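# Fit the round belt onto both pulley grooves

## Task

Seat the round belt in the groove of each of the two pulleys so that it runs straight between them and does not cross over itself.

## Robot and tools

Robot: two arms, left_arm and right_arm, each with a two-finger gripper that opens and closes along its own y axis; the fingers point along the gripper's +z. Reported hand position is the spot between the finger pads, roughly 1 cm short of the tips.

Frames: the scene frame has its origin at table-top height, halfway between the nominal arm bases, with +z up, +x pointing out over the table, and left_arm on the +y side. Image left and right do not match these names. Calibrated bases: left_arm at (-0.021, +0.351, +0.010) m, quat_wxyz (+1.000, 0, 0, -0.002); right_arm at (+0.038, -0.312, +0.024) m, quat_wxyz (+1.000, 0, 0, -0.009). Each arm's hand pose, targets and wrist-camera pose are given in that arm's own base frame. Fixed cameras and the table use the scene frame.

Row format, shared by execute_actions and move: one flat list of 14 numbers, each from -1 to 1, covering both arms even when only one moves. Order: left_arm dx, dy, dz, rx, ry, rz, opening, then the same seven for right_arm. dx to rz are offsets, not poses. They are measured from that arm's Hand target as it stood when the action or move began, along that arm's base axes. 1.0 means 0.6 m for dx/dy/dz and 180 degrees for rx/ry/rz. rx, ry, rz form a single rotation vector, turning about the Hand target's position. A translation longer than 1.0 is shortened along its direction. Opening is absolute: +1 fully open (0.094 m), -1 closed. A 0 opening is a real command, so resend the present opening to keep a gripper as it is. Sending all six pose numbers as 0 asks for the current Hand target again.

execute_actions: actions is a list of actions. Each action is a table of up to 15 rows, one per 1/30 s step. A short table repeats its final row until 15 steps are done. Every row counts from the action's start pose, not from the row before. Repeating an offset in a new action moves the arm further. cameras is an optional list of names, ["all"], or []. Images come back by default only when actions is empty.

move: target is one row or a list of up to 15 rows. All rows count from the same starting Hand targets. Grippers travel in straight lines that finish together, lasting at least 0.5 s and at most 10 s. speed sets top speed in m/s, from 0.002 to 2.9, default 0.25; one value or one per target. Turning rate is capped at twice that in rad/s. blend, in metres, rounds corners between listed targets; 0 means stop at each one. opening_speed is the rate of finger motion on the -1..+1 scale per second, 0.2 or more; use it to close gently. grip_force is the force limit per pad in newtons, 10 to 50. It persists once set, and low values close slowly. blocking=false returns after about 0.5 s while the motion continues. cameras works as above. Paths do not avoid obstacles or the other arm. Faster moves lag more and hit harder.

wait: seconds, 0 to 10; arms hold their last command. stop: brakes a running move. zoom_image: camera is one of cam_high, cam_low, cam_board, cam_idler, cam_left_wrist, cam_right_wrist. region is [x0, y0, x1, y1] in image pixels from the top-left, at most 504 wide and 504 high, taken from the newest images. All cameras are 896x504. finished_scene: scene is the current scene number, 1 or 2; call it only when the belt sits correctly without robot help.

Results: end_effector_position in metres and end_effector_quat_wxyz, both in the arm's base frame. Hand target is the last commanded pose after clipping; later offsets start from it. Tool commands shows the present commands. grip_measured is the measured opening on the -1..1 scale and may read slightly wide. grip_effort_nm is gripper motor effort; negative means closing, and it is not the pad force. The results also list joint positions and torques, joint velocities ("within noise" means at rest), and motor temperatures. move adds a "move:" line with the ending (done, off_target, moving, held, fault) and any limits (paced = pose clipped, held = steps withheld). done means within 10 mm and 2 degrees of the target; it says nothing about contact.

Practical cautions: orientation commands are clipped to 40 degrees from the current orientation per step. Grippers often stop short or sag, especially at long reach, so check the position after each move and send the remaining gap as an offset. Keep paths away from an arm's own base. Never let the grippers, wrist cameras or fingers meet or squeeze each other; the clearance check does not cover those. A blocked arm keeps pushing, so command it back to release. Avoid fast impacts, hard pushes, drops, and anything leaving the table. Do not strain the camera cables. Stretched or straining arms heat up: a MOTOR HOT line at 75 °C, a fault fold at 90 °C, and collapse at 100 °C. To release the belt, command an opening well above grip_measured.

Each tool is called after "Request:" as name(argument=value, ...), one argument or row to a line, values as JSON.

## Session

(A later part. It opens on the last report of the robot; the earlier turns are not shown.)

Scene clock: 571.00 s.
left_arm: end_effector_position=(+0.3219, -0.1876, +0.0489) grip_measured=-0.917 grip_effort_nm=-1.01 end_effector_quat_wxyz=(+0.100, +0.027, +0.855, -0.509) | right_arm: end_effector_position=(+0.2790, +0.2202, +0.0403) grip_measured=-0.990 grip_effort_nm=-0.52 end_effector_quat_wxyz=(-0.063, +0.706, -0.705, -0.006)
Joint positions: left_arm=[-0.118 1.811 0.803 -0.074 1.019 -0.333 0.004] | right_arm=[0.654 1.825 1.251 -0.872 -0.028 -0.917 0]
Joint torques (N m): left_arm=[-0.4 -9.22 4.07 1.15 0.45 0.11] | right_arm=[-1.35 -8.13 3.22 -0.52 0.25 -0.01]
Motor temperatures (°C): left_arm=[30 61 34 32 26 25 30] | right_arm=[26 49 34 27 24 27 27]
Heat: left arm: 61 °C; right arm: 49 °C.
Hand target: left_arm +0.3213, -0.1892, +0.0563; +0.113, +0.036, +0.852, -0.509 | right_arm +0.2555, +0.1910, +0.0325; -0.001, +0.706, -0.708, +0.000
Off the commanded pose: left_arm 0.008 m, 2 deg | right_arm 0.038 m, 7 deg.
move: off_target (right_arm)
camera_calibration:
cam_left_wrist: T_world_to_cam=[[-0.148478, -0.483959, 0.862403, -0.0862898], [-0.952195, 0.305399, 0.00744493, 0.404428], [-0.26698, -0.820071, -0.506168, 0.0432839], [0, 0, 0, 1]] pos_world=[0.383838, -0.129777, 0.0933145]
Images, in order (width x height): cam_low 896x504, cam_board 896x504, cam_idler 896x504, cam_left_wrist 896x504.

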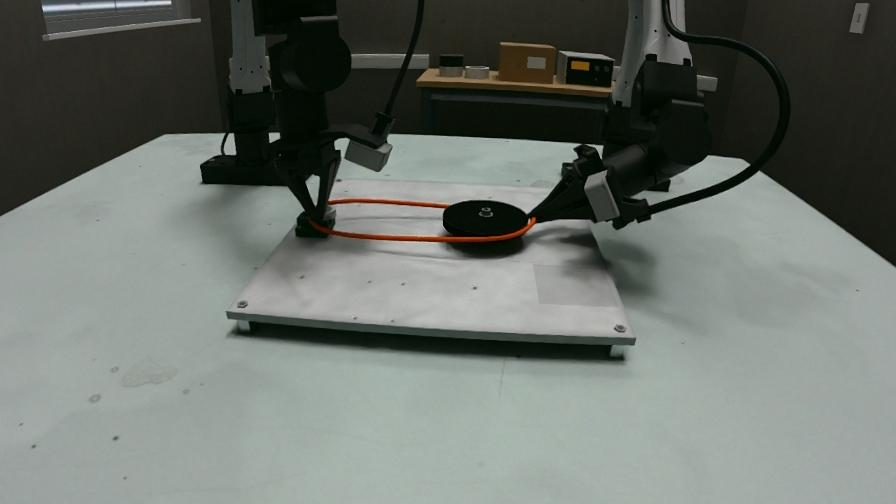

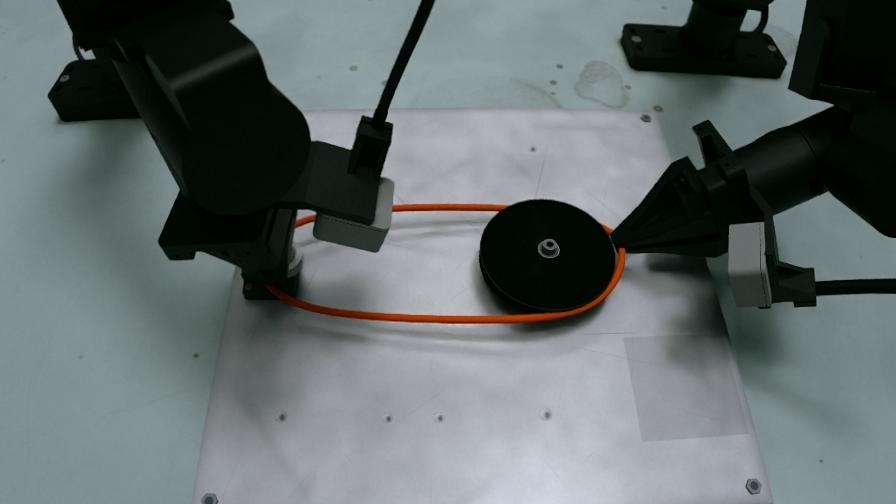

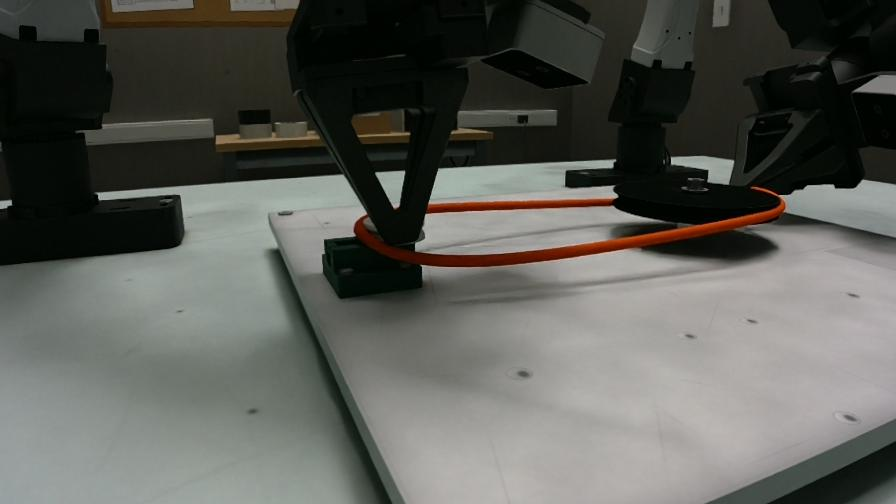

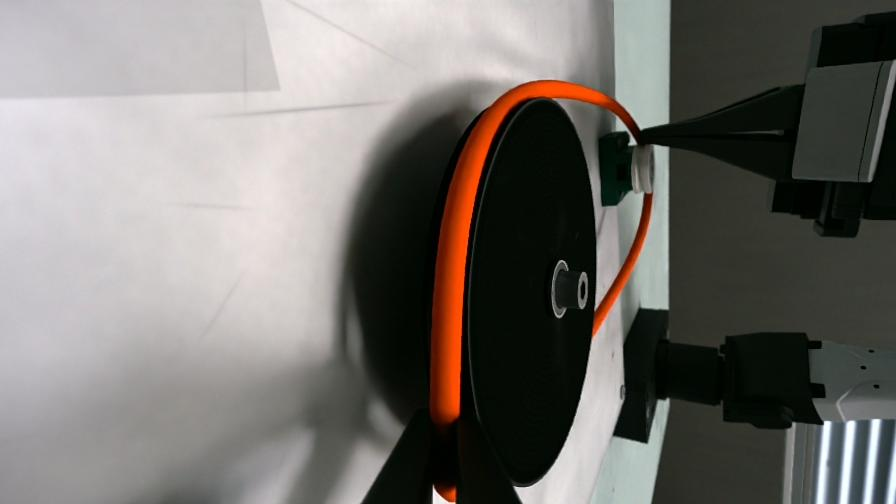

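Request:
move(
  target=[
    [0,0.05,0.018,0,0,0,-0.96,0,0,0,0,0,0,-1],
    [0,0.05,0.018,0,0,0,-0.96,0,-0.05,0,0,0,0,-1],
    [0,0.02,0.007,0,0,0,-0.96,0,-0.05,0,0,0,0,-1],
  ],
  speed=0.03,
  cameras=["cam_idler","cam_board","cam_left_wrist"],
)

Request:
zoom_image(
  camera="cam_idler",
  region=[560, 120, 896, 310],
)

Scene clock: 575.90 s.
left_arm: end_effector_position=(+0.3213, -0.1778, +0.0538) grip_measured=-0.917 grip_effort_nm=-1.01 end_effector_quat_wxyz=(+0.100, +0.031, +0.855, -0.509) | right_arm: end_effector_position=(+0.2572, +0.1665, +0.0274) grip_measured=-0.990 grip_effort_nm=-0.52 end_effector_quat_wxyz=(+0.000, +0.705, -0.709, -0.006)
Joint positions: left_arm=[-0.085 1.8 0.825 -0.164 1.036 -0.262 0.004] | right_arm=[0.568 1.777 1.145 -0.942 -0.011 -0.996 0]
Joint torques (N m): left_arm=[0.29 -9.16 3.96 1.08 0.49 0.11] | right_arm=[-0.85 -8.95 4.78 0.22 0.12 -0.01]
Motor temperatures (°C): left_arm=[30 60 34 32 26 25 30] | right_arm=[26 48 34 27 24 27 27]
Heat: left arm: 60 °C; right arm: 48 °C.
Hand target: left_arm +0.3213, -0.1772, +0.0606; +0.113, +0.036, +0.852, -0.509 | right_arm +0.2555, +0.1610, +0.0326; -0.001, +0.706, -0.708, +0.000
Off the commanded pose: left_arm 0.007 m, 2 deg | right_arm 0.008 m, 1 deg.
move: done
camera_calibration:
cam_left_wrist: T_world_to_cam=[[-0.154675, -0.483242, 0.861715, -0.0837396], [-0.950058, 0.312042, 0.00445786, 0.401498], [-0.271046, -0.81799, -0.507373, 0.0554704], [0, 0, 0, 1]] pos_world=[0.383529, -0.120377, 0.098514]
Images, in order (width x height): cam_board 896x504, cam_idler 896x504, cam_left_wrist 896x504.

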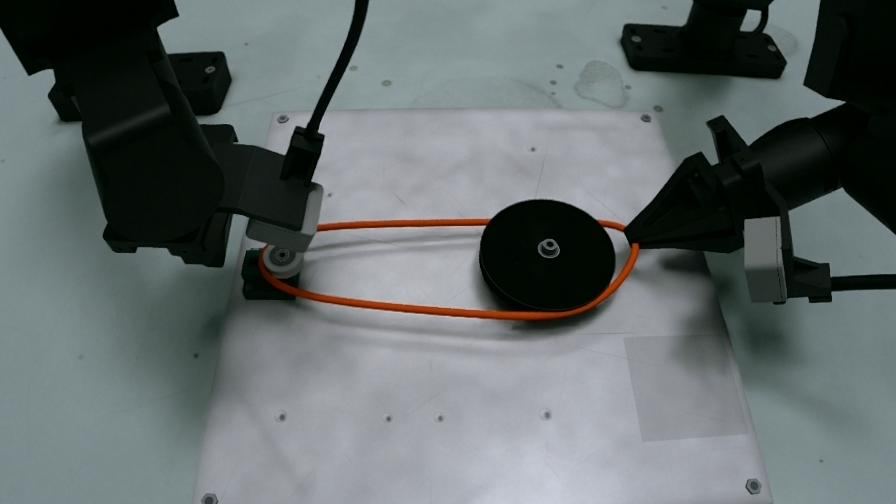

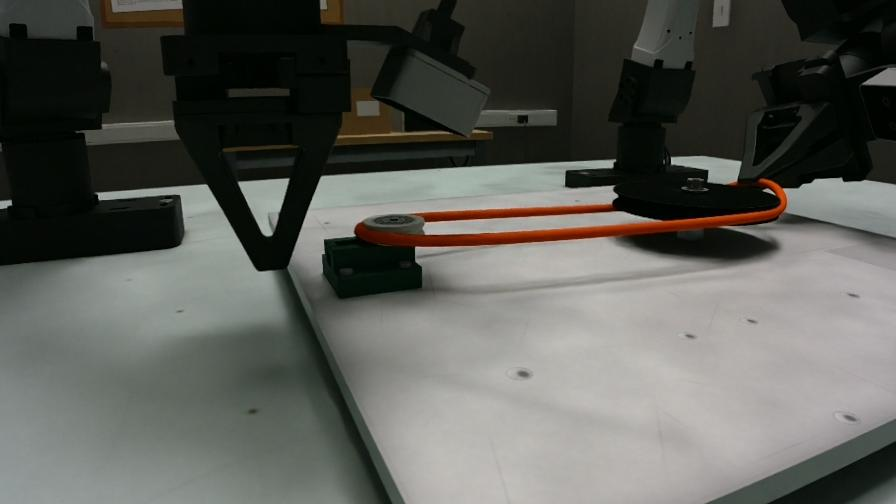

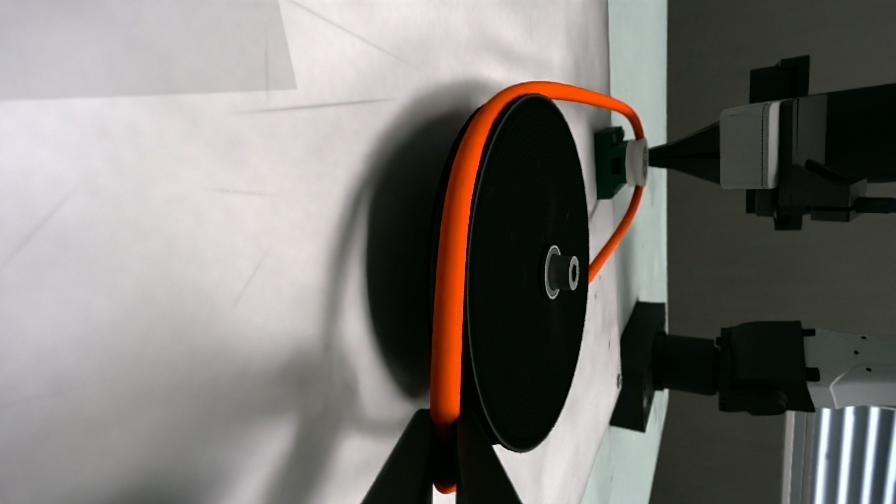

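Scaled by 1.500 from the camera's 896x504 image, which has a finer 1280x720 frame.

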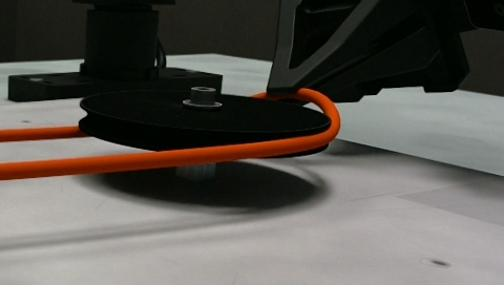

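Request:
move(
  target=[
    [0,0,0,0,0,0,-0.96,0,0,0.1,0,0,0,-1],
    [0,0.078,0.029,0,0,0,-0.96,0.025,0.0975,0.1,0,0,0,0],
  ],
  speed=0.1,
  cameras=["cam_idler","cam_board","cam_right_wrist"],
)

Request:
zoom_image(
  camera="cam_idler",
  region=[560, 120, 896, 310],
)

Scene clock: 583.37 s.
left_arm: end_effector_position=(+0.3146, -0.1654, +0.0603) grip_measured=-0.917 grip_effort_nm=-1.01 end_effector_quat_wxyz=(+0.107, +0.077, +0.851, -0.508) | right_arm: end_effector_position=(+0.2670, +0.2173, +0.0903) grip_measured=-0.002 grip_effort_nm=0.11 end_effector_quat_wxyz=(-0.002, +0.707, -0.707, -0.005)
Joint positions: left_arm=[-0.041 1.8 0.877 -0.356 1.068 -0.033 0.004] | right_arm=[0.678 1.852 1.497 -1.214 -0.01 -0.893 0.047]
Joint torques (N m): left_arm=[10.09 -10.11 7.23 -0.42 0.72 0.44] | right_arm=[0.17 -6.43 8.13 0.17 0.1 0.19]
Motor temperatures (°C): left_arm=[30 59 34 32 26 25 31] | right_arm=[26 47 34 27 24 27 27]
Heat: left arm: 59 °C; right arm: 47 °C.
Hand target: left_arm +0.3213, -0.1304, +0.0780; +0.113, +0.036, +0.852, -0.509 | right_arm +0.2706, +0.2196, +0.0926; -0.001, +0.706, -0.708, +0.000
Off the commanded pose: left_arm 0.040 m, 5 deg | right_arm 0.005 m, 1 deg.
move: off_target (left_arm)
camera_calibration:
cam_right_wrist: T_world_to_cam=[[0.999997, 0.00105929, -0.00207547, -0.265053], [0.00181767, -0.911927, 0.410348, 0.19949], [-0.001458, -0.410351, -0.911927, 0.262794], [0, 0, 0, 1]] pos_world=[0.265072, 0.290039, 0.157238]
Images, in order (width x height): cam_board 896x504, cam_idler 896x504, cam_right_wrist 896x504.

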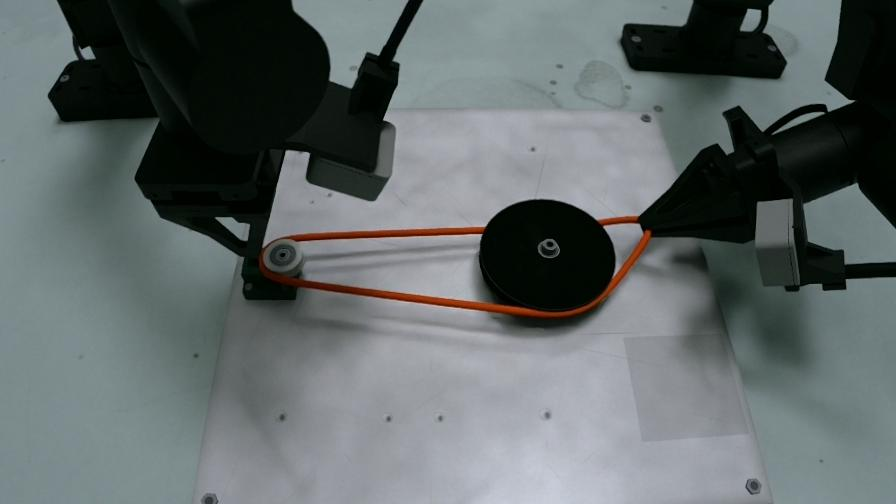

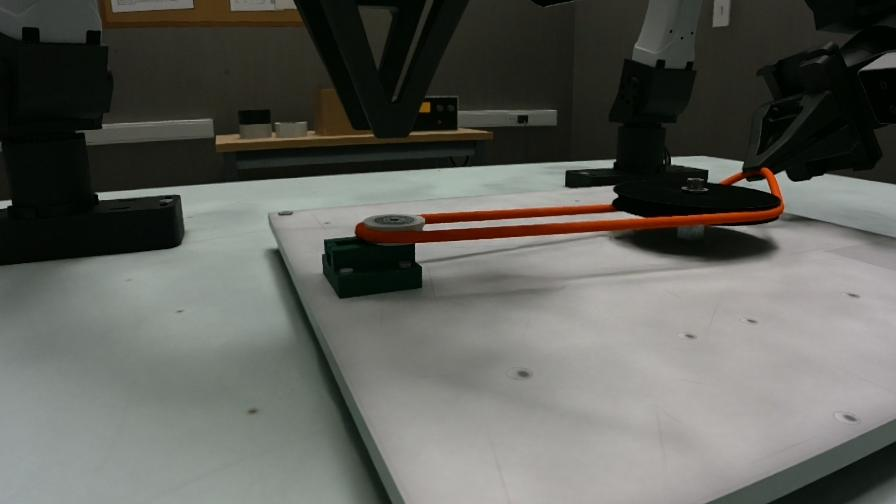

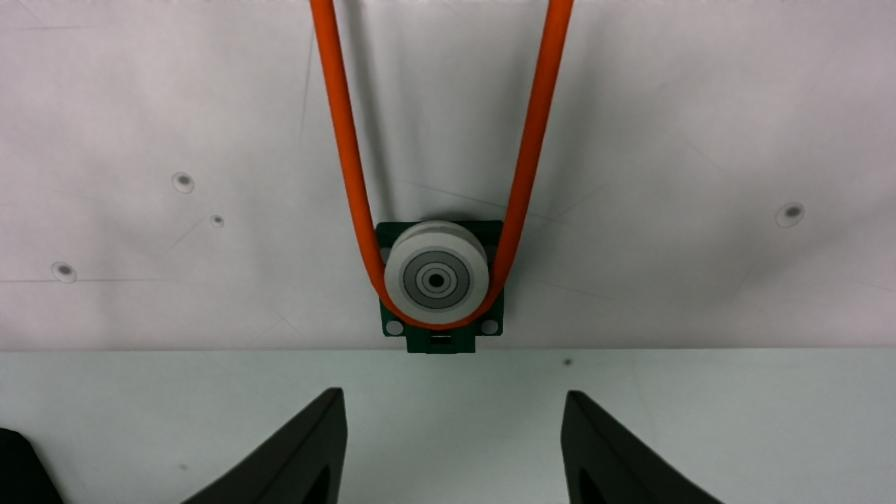

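Scaled by 1.500 from the camera's 896x504 image, which has a finer 1280x720 frame.

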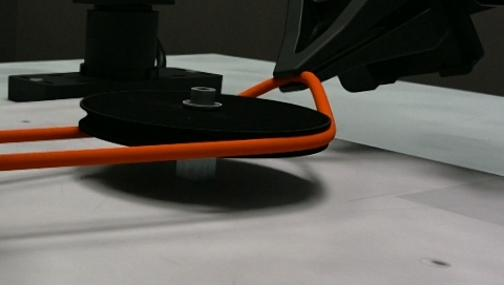

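Request:
move(
  target=[
    [0,0,0,0,0,0,-0.96,-0.004,0.014,-0.0885,0,0,0,0],
    [0,0,0,0,0,0,-0.96,-0.004,0.014,-0.0885,0,0,0,-0.7],
  ],
  speed=0.1,
  opening_speed=0.5,
  cameras=["cam_idler","cam_right_wrist"],
)

Scene clock: 586.77 s.
left_arm: end_effector_position=(+0.3146, -0.1654, +0.0603) grip_measured=-0.917 grip_effort_nm=-1.01 end_effector_quat_wxyz=(+0.107, +0.077, +0.851, -0.508) | right_arm: end_effector_position=(+0.2629, +0.2271, +0.0453) grip_measured=-0.411 grip_effort_nm=-1.01 end_effector_quat_wxyz=(+0.005, +0.708, -0.706, -0.007)
Joint positions: left_arm=[-0.041 1.8 0.877 -0.356 1.068 -0.033 0.004] | right_arm=[0.706 1.909 1.391 -1.064 -0.012 -0.869 0.028]
Joint torques (N m): left_arm=[10.1 -10.11 7.21 -0.42 0.72 0.44] | right_arm=[-0.46 -7.08 5.03 0.63 0.07 0.1]
Motor temperatures (°C): left_arm=[30 59 34 32 26 25 31] | right_arm=[26 47 34 27 24 27 27]
Heat: left arm: 59 °C; right arm: 47 °C.
Hand target: left_arm +0.3213, -0.1304, +0.0781; +0.113, +0.036, +0.852, -0.509 | right_arm +0.2680, +0.2279, +0.0393; -0.001, +0.706, -0.708, +0.000
Off the commanded pose: left_arm 0.040 m, 5 deg | right_arm 0.008 m, 1 deg.
move: off_target (left_arm)
camera_calibration:
cam_right_wrist: T_world_to_cam=[[0.999899, 0.00478286, -0.0133654, -0.2614], [0.00991776, -0.908997, 0.416684, 0.223726], [-0.0101562, -0.416775, -0.908953, 0.22945], [0, 0, 0, 1]] pos_world=[0.261485, 0.300245, 0.111842]
Images, in order (width x height): cam_idler 896x504, cam_right_wrist 896x504.

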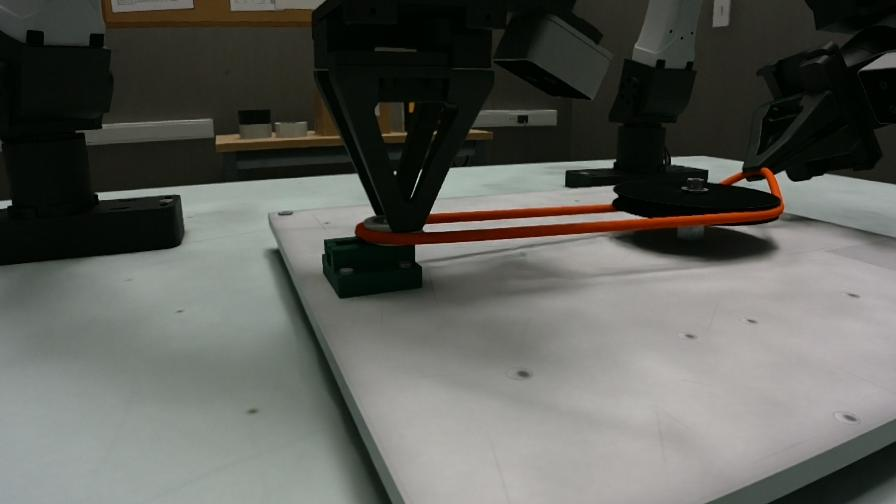

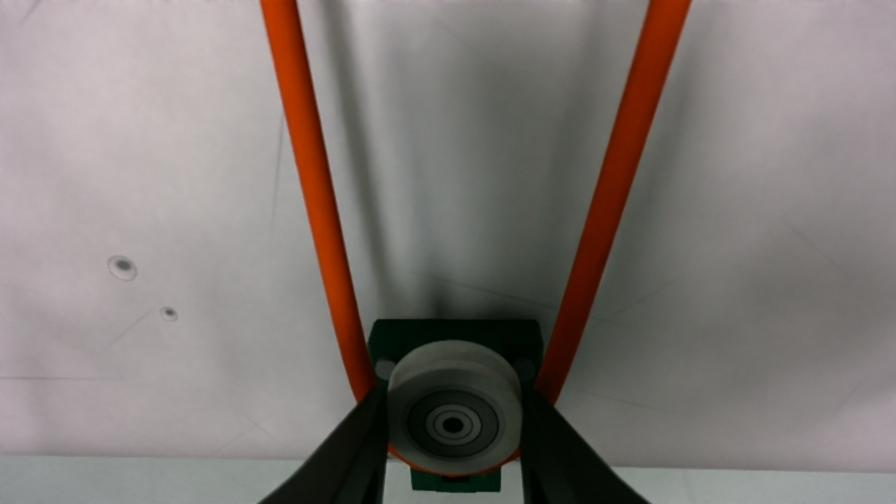

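Request:
move(
  target=[
    [0,0,0,0,0,0,-0.96,0,-0.025,0.01,0,0,0,-0.7],
    [0,-0.05,-0.018,0,0,0,-0.96,0,-0.05,0.01,0,0,0,-0.7],
  ],
  speed=0.04,
  cameras=["cam_board","cam_idler","cam_right_wrist","cam_left_wrist"],
)

Request:
zoom_image(
  camera="cam_idler",
  region=[560, 120, 896, 310],
)

Scene clock: 589.40 s.
left_arm: end_effector_position=(+0.3190, -0.1692, +0.0576) grip_measured=-0.917 grip_effort_nm=-1.01 end_effector_quat_wxyz=(+0.099, +0.044, +0.854, -0.509) | right_arm: end_effector_position=(+0.2618, +0.2237, +0.0455) grip_measured=-0.413 grip_effort_nm=-1.01 end_effector_quat_wxyz=(-0.016, +0.713, -0.700, -0.034)
Joint positions: left_arm=[-0.055 1.8 0.856 -0.271 1.056 -0.161 0.004] | right_arm=[0.67 1.866 1.332 -1.012 -0.072 -0.917 0.028]
Joint torques (N m): left_arm=[2.69 -9.88 4.37 0.73 0.54 0.11] | right_arm=[-3.15 -9.16 4.15 0.12 0.73 -0.03]
Motor temperatures (°C): left_arm=[31 59 34 32 26 25 31] | right_arm=[26 47 34 27 24 27 27]
Heat: left arm: 59 °C; right arm: 47 °C.
Hand target: left_arm +0.3212, -0.1605, +0.0672; +0.113, +0.036, +0.852, -0.509 | right_arm +0.2681, +0.1979, +0.0454; -0.001, +0.706, -0.708, +0.000
Off the commanded pose: left_arm 0.013 m, 2 deg | right_arm 0.027 m, 4 deg.
move: off_target (left_arm, right_arm)
camera_calibration:
cam_left_wrist: T_world_to_cam=[[-0.175784, -0.480008, 0.859472, -0.0757916], [-0.942362, 0.334542, -0.00589799, 0.398612], [-0.284698, -0.810971, -0.511149, 0.0694927], [0, 0, 0, 1]] pos_world=[0.382098, -0.113377, 0.103013]
cam_right_wrist: T_world_to_cam=[[0.999579, 0.0189724, -0.0219322, -0.26295], [0.0254825, -0.935653, 0.352, 0.225418], [-0.0138426, -0.352411, -0.935743, 0.216016], [0, 0, 0, 1]] pos_world=[0.260086, 0.292029, 0.117021]
Images, in order (width x height): cam_board 896x504, cam_idler 896x504, cam_left_wrist 896x504, cam_right_wrist 896x504.

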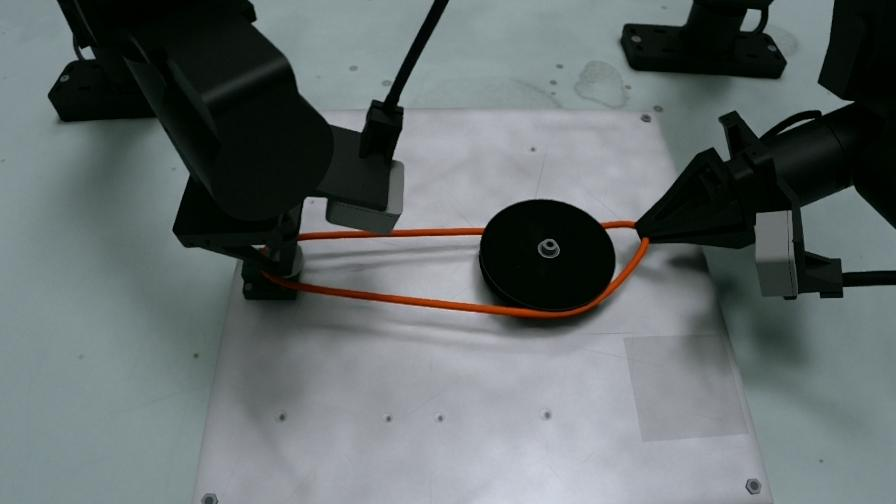

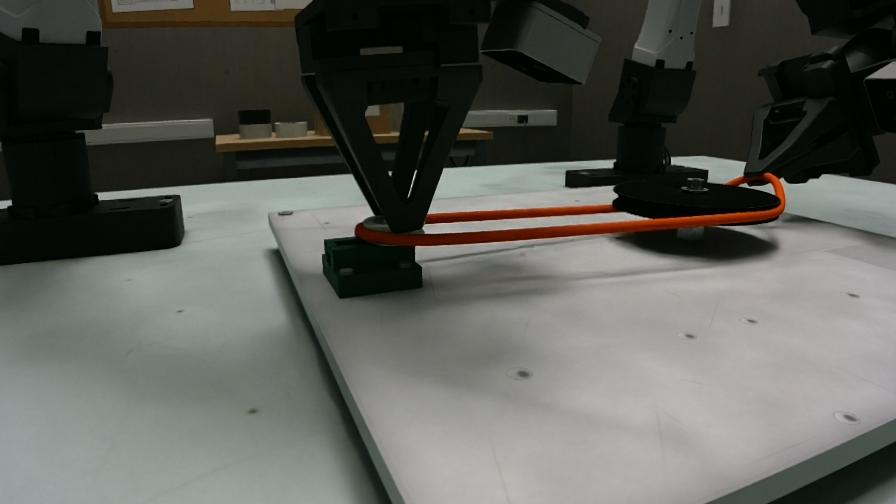

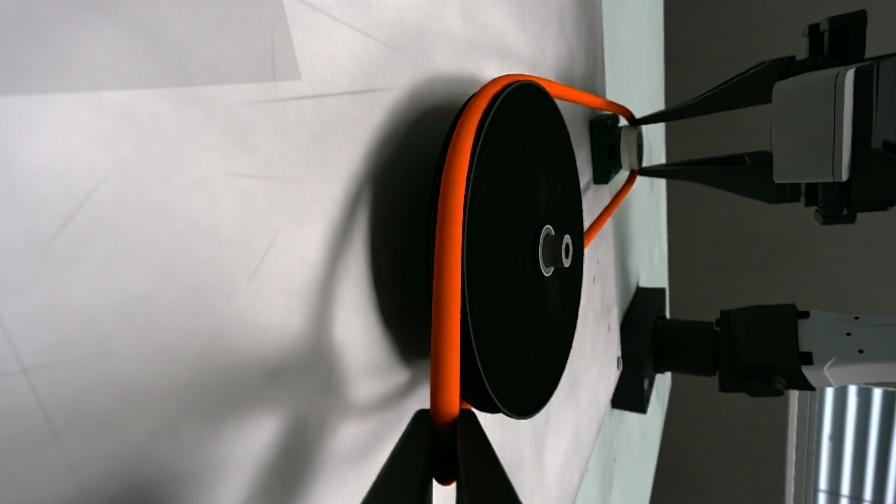

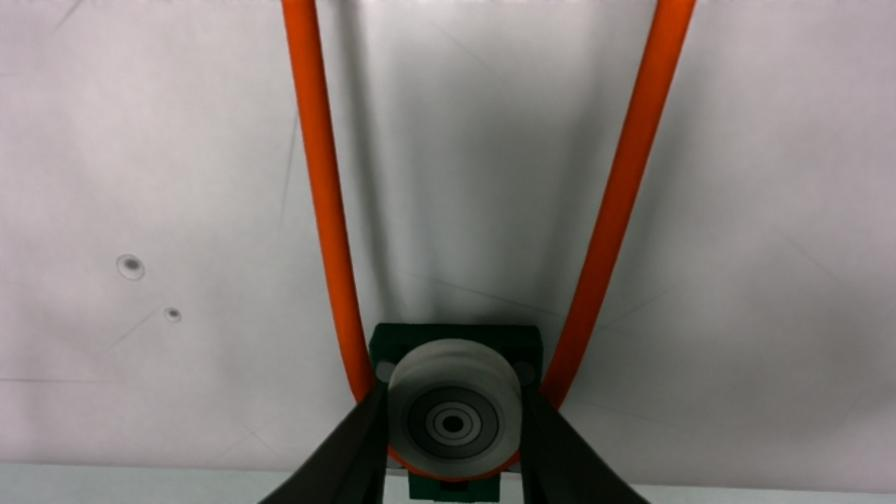

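Scaled by 1.500 from the camera's 896x504 image, which has a finer 1280x720 frame.

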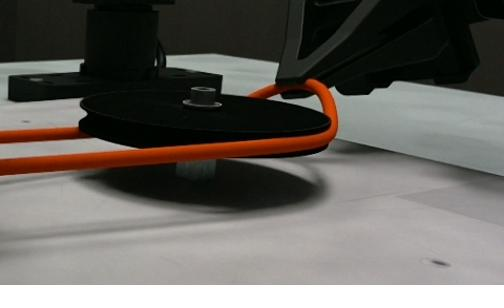

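Request:
move(
  target=[
    [0,0,0,0,0,0,-0.96,0,-0.055,0.0,0,0,0,-0.7],
    [0,-0.03,-0.011,0,0,0,-0.96,0,-0.06,0.0,0,0,0,-0.7],
    [0,-0.05,-0.018,0,0,0,-0.96,0,-0.06,0.0,0,0,0,-0.7],
  ],
  speed=0.03,
  cameras=["cam_board","cam_low","cam_idler","cam_left_wrist"],
)

Request:
zoom_image(
  camera="cam_idler",
  region=[560, 120, 896, 310],
)

Scene clock: 593.53 s.
left_arm: end_effector_position=(+0.3207, -0.1880, +0.0504) grip_measured=-0.917 grip_effort_nm=-1.01 end_effector_quat_wxyz=(+0.100, +0.025, +0.856, -0.507) | right_arm: end_effector_position=(+0.2719, +0.1674, +0.0439) grip_measured=-0.698 grip_effort_nm=-0.07 end_effector_quat_wxyz=(-0.007, +0.703, -0.711, -0.005)
Joint positions: left_arm=[-0.122 1.8 0.799 -0.078 1.014 -0.339 0.004] | right_arm=[0.545 1.789 1.229 -1 -0.013 -1.015 0.014]
Joint torques (N m): left_arm=[-0.49 -8.35 4.3 1.25 0.48 0.13] | right_arm=[-0.46 -8.34 4.86 0.12 0.13 0.01]
Motor temperatures (°C): left_arm=[30 59 34 32 26 25 31] | right_arm=[26 47 34 27 24 27 27]
Heat: left arm: 59 °C; right arm: 47 °C.
Hand target: left_arm +0.3213, -0.1904, +0.0564; +0.113, +0.036, +0.852, -0.509 | right_arm +0.2681, +0.1620, +0.0455; -0.001, +0.706, -0.708, +0.000
Off the commanded pose: left_arm 0.007 m, 2 deg | right_arm 0.007 m, 1 deg.
move: done
camera_calibration:
cam_left_wrist: T_world_to_cam=[[-0.145153, -0.487273, 0.861101, -0.0895437], [-0.952908, 0.303064, 0.0108665, 0.402947], [-0.266263, -0.818973, -0.508318, 0.0434402], [0, 0, 0, 1]] pos_world=[0.382541, -0.130175, 0.094809]
Images, in order (width x height): cam_low 896x504, cam_board 896x504, cam_idler 896x504, cam_left_wrist 896x504.

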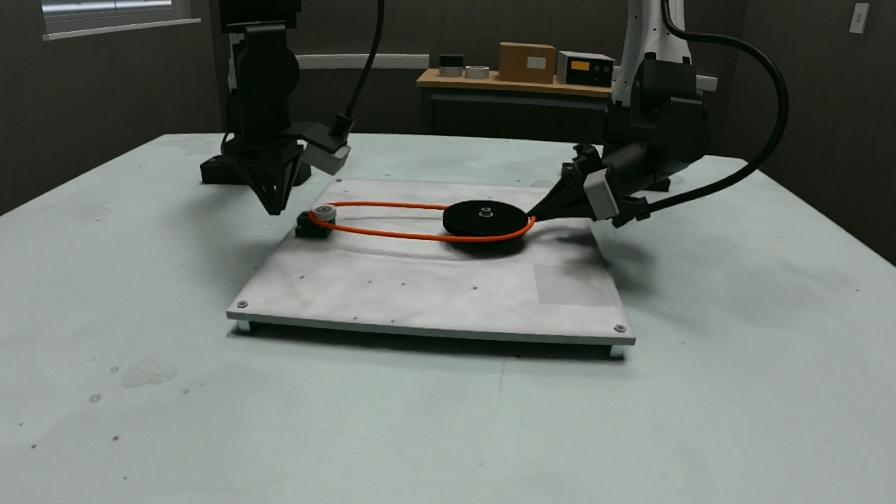

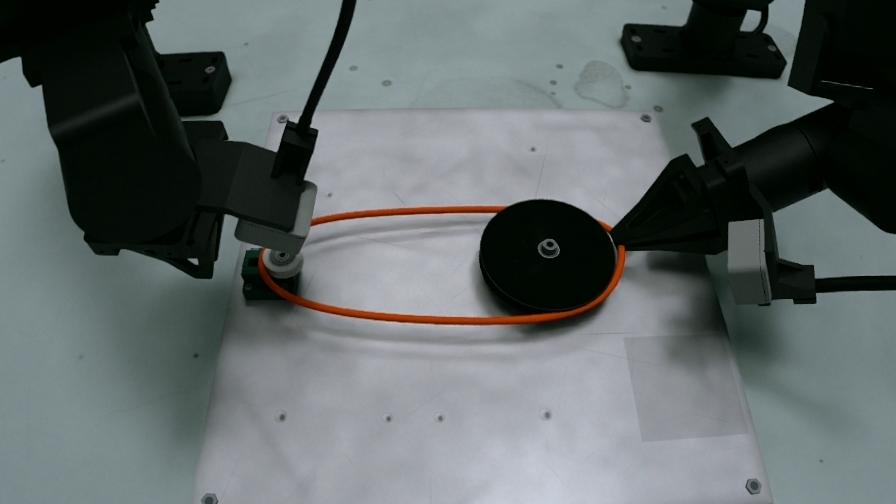

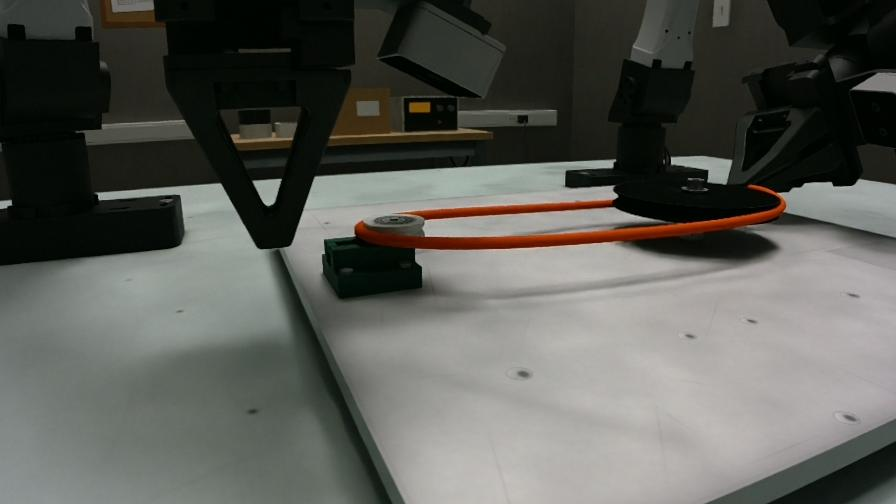

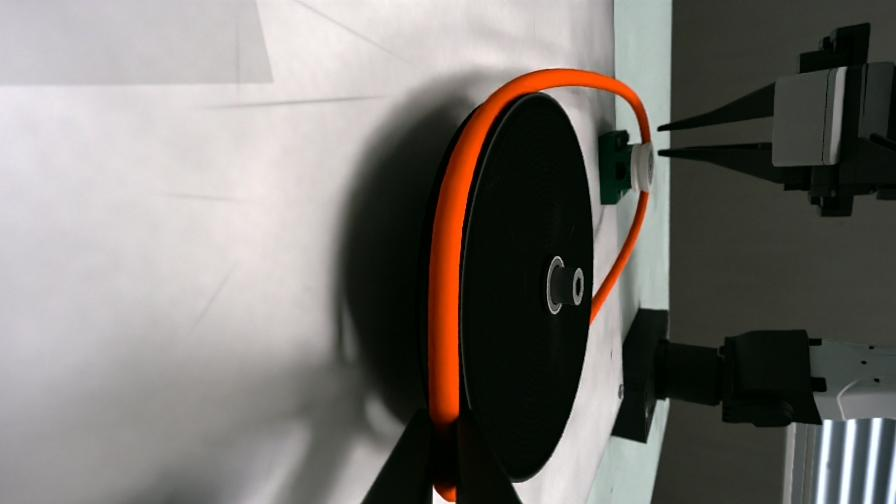

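Scaled by 1.500 from the camera's 896x504 image, which has a finer 1280x720 frame.

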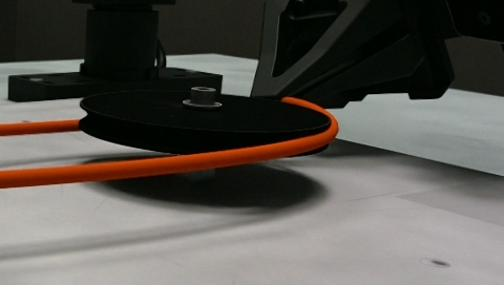

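Request:
move(
  target=[
    [0,0,0,0,0,0,-0.96,0,0,0.08,0,0,0,-0.7],
    [0,0,0,0,0,0,-0.96,-0.002,0.11,0.08,0,0,0,-0.2],
    [0,0,0,0,0,0,-0.96,-0.002,0.11,-0.016,0,0,0,-0.2],
    [0,0,0,0,0,0,-0.96,-0.002,0.11,-0.016,0,0,0,-0.75],
    [0,0,0,0,0,0,-0.96,-0.002,0.075,-0.012,0,0,0,-0.75],
  ],
  speed=[0.12,0.12,0.12,0.12,0.03],
  opening_speed=0.6,
  cameras=["cam_board","cam_idler","cam_right_wrist"],
)

Request:
zoom_image(
  camera="cam_idler",
  region=[300, 150, 636, 340],
)

Scene clock: 603.43 s.
left_arm: end_effector_position=(+0.3208, -0.1880, +0.0505) grip_measured=-0.917 grip_effort_nm=-1.01 end_effector_quat_wxyz=(+0.100, +0.025, +0.856, -0.507) | right_arm: end_effector_position=(+0.2621, +0.2261, +0.0419) grip_measured=-0.399 grip_effort_nm=-1.01 end_effector_quat_wxyz=(-0.012, +0.711, -0.703, -0.025)
Joint positions: left_arm=[-0.122 1.8 0.799 -0.078 1.014 -0.339 0.004] | right_arm=[0.686 1.881 1.337 -1.008 -0.052 -0.896 0.028]
Joint torques (N m): left_arm=[-0.49 -8.34 4.3 1.25 0.48 0.12] | right_arm=[-2.58 -8.46 3.78 0.32 0.56 -0.04]
Motor temperatures (°C): left_arm=[30 57 34 33 26 25 31] | right_arm=[26 46 34 27 24 27 27]
Heat: left arm: 57 °C; right arm: 46 °C.
Hand target: left_arm +0.3213, -0.1904, +0.0565; +0.113, +0.036, +0.852, -0.509 | right_arm +0.2669, +0.2070, +0.0382; -0.001, +0.706, -0.708, +0.000
Off the commanded pose: left_arm 0.006 m, 2 deg | right_arm 0.020 m, 3 deg.
move: off_target (right_arm)
camera_calibration:
cam_right_wrist: T_world_to_cam=[[0.999816, 0.012887, -0.0142286, -0.262449], [0.0172407, -0.928759, 0.370282, 0.228736], [-0.00844308, -0.370459, -0.92881, 0.215787], [0, 0, 0, 1]] pos_world=[0.260279, 0.295764, 0.111994]
Images, in order (width x height): cam_board 896x504, cam_idler 896x504, cam_right_wrist 896x504.

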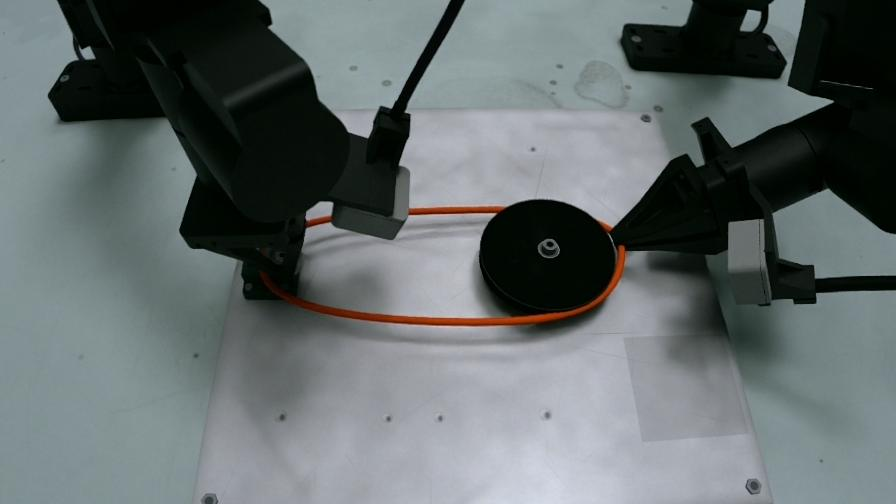

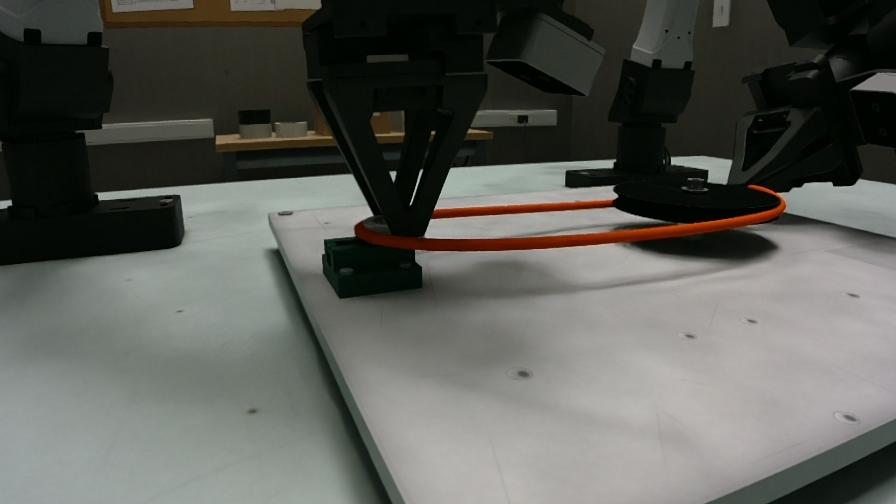

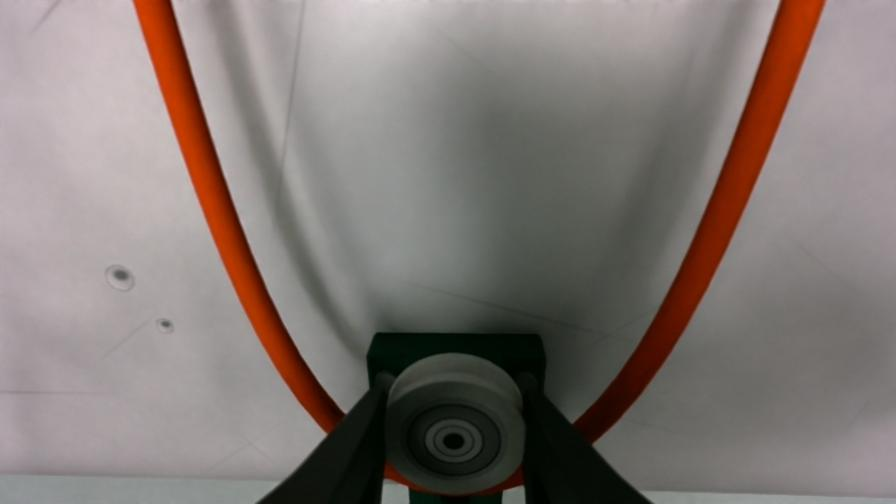

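Scaled by 1.500 from the camera's 896x504 image, which has a finer 1280x720 frame.

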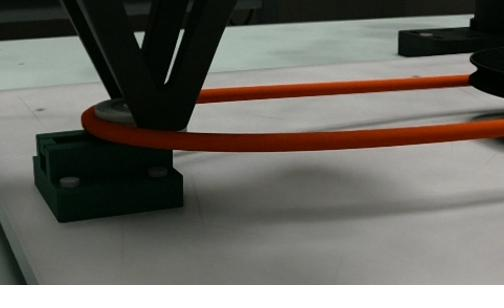

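Request:
move(
  target=[
    [0,0,0,0,0,0,-0.96,0,-0.03,0,0,0,0,-0.9],
  ],
  speed=0.02,
)

Request:
move(
  target=[
    [0,0,0,0,0,0,-0.96,0,-0.025,0,0,0,0,-0.9],
  ],
  speed=0.02,
  cameras=["cam_idler","cam_right_wrist"],
)

Request:
zoom_image(
  camera="cam_idler",
  region=[300, 150, 636, 340],
)

Scene clock: 605.53 s.
left_arm: end_effector_position=(+0.3211, -0.1879, +0.0503) grip_measured=-0.917 grip_effort_nm=-1.01 end_effector_quat_wxyz=(+0.101, +0.026, +0.856, -0.506) | right_arm: end_effector_position=(+0.2615, +0.2190, +0.0418) grip_measured=-0.399 grip_effort_nm=-1.01 end_effector_quat_wxyz=(-0.025, +0.714, -0.698, -0.041)
Joint positions: left_arm=[-0.122 1.8 0.799 -0.076 1.012 -0.339 0.004] | right_arm=[0.652 1.846 1.289 -0.976 -0.088 -0.939 0.028]
Joint torques (N m): left_arm=[-0.49 -8.35 4.3 1.24 0.5 0.13] | right_arm=[-3.22 -8.58 3.81 0.15 0.89 -0.08]
Motor temperatures (°C): left_arm=[30 57 33 33 26 25 31] | right_arm=[26 46 34 27 24 27 27]
Heat: left arm: 57 °C; right arm: 46 °C.
Hand target: left_arm +0.3213, -0.1904, +0.0564; +0.113, +0.036, +0.852, -0.509 | right_arm +0.2668, +0.1890, +0.0382; -0.001, +0.706, -0.708, +0.000
Off the commanded pose: left_arm 0.007 m, 2 deg | right_arm 0.031 m, 6 deg.
move: off_target (right_arm)

Scene clock: 606.77 s.
left_arm: end_effector_position=(+0.3220, -0.1883, +0.0495) grip_measured=-0.917 grip_effort_nm=-1.01 end_effector_quat_wxyz=(+0.104, +0.027, +0.858, -0.503) | right_arm: end_effector_position=(+0.2616, +0.2144, +0.0417) grip_measured=-0.399 grip_effort_nm=-1.01 end_effector_quat_wxyz=(-0.038, +0.718, -0.693, -0.055)
Joint positions: left_arm=[-0.125 1.8 0.799 -0.071 1.002 -0.339 0.004] | right_arm=[0.624 1.82 1.252 -0.947 -0.122 -0.978 0.028]
Joint torques (N m): left_arm=[-0.16 -8.35 4.3 1.2 0.6 0.12] | right_arm=[-3.92 -8.8 3.93 -0.1 1.15 -0.01]
Motor temperatures (°C): left_arm=[29 57 33 33 26 25 31] | right_arm=[26 46 34 27 24 27 27]
Heat: left arm: 57 °C; right arm: 46 °C.
Hand target: left_arm +0.3213, -0.1904, +0.0564; +0.113, +0.036, +0.852, -0.509 | right_arm +0.2668, +0.1740, +0.0382; -0.001, +0.706, -0.708, +0.000
Off the commanded pose: left_arm 0.007 m, 2 deg | right_arm 0.041 m, 8 deg.
move: off_target (right_arm)
camera_calibration:
cam_right_wrist: T_world_to_cam=[[0.999162, 0.0362962, -0.0189168, -0.266338], [0.0402698, -0.954425, 0.295723, 0.220569], [-0.00732102, -0.296237, -0.955087, 0.196251], [0, 0, 0, 1]] pos_world=[0.25867, 0.27832, 0.117172]
Images, in order (width x height): cam_idler 896x504, cam_right_wrist 896x504.

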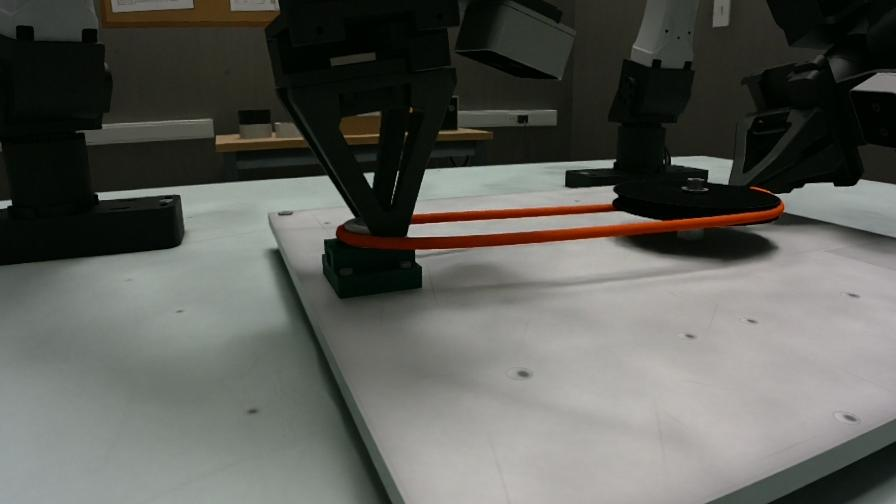

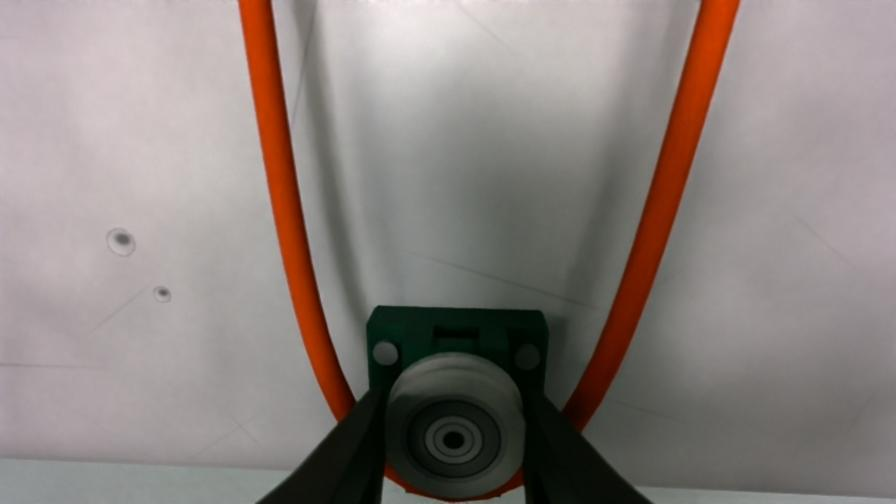

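Scaled by 1.500 from the camera's 896x504 image, which has a finer 1280x720 frame.

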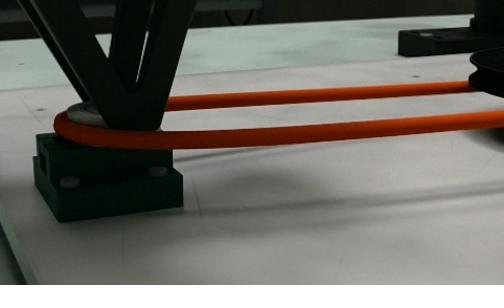

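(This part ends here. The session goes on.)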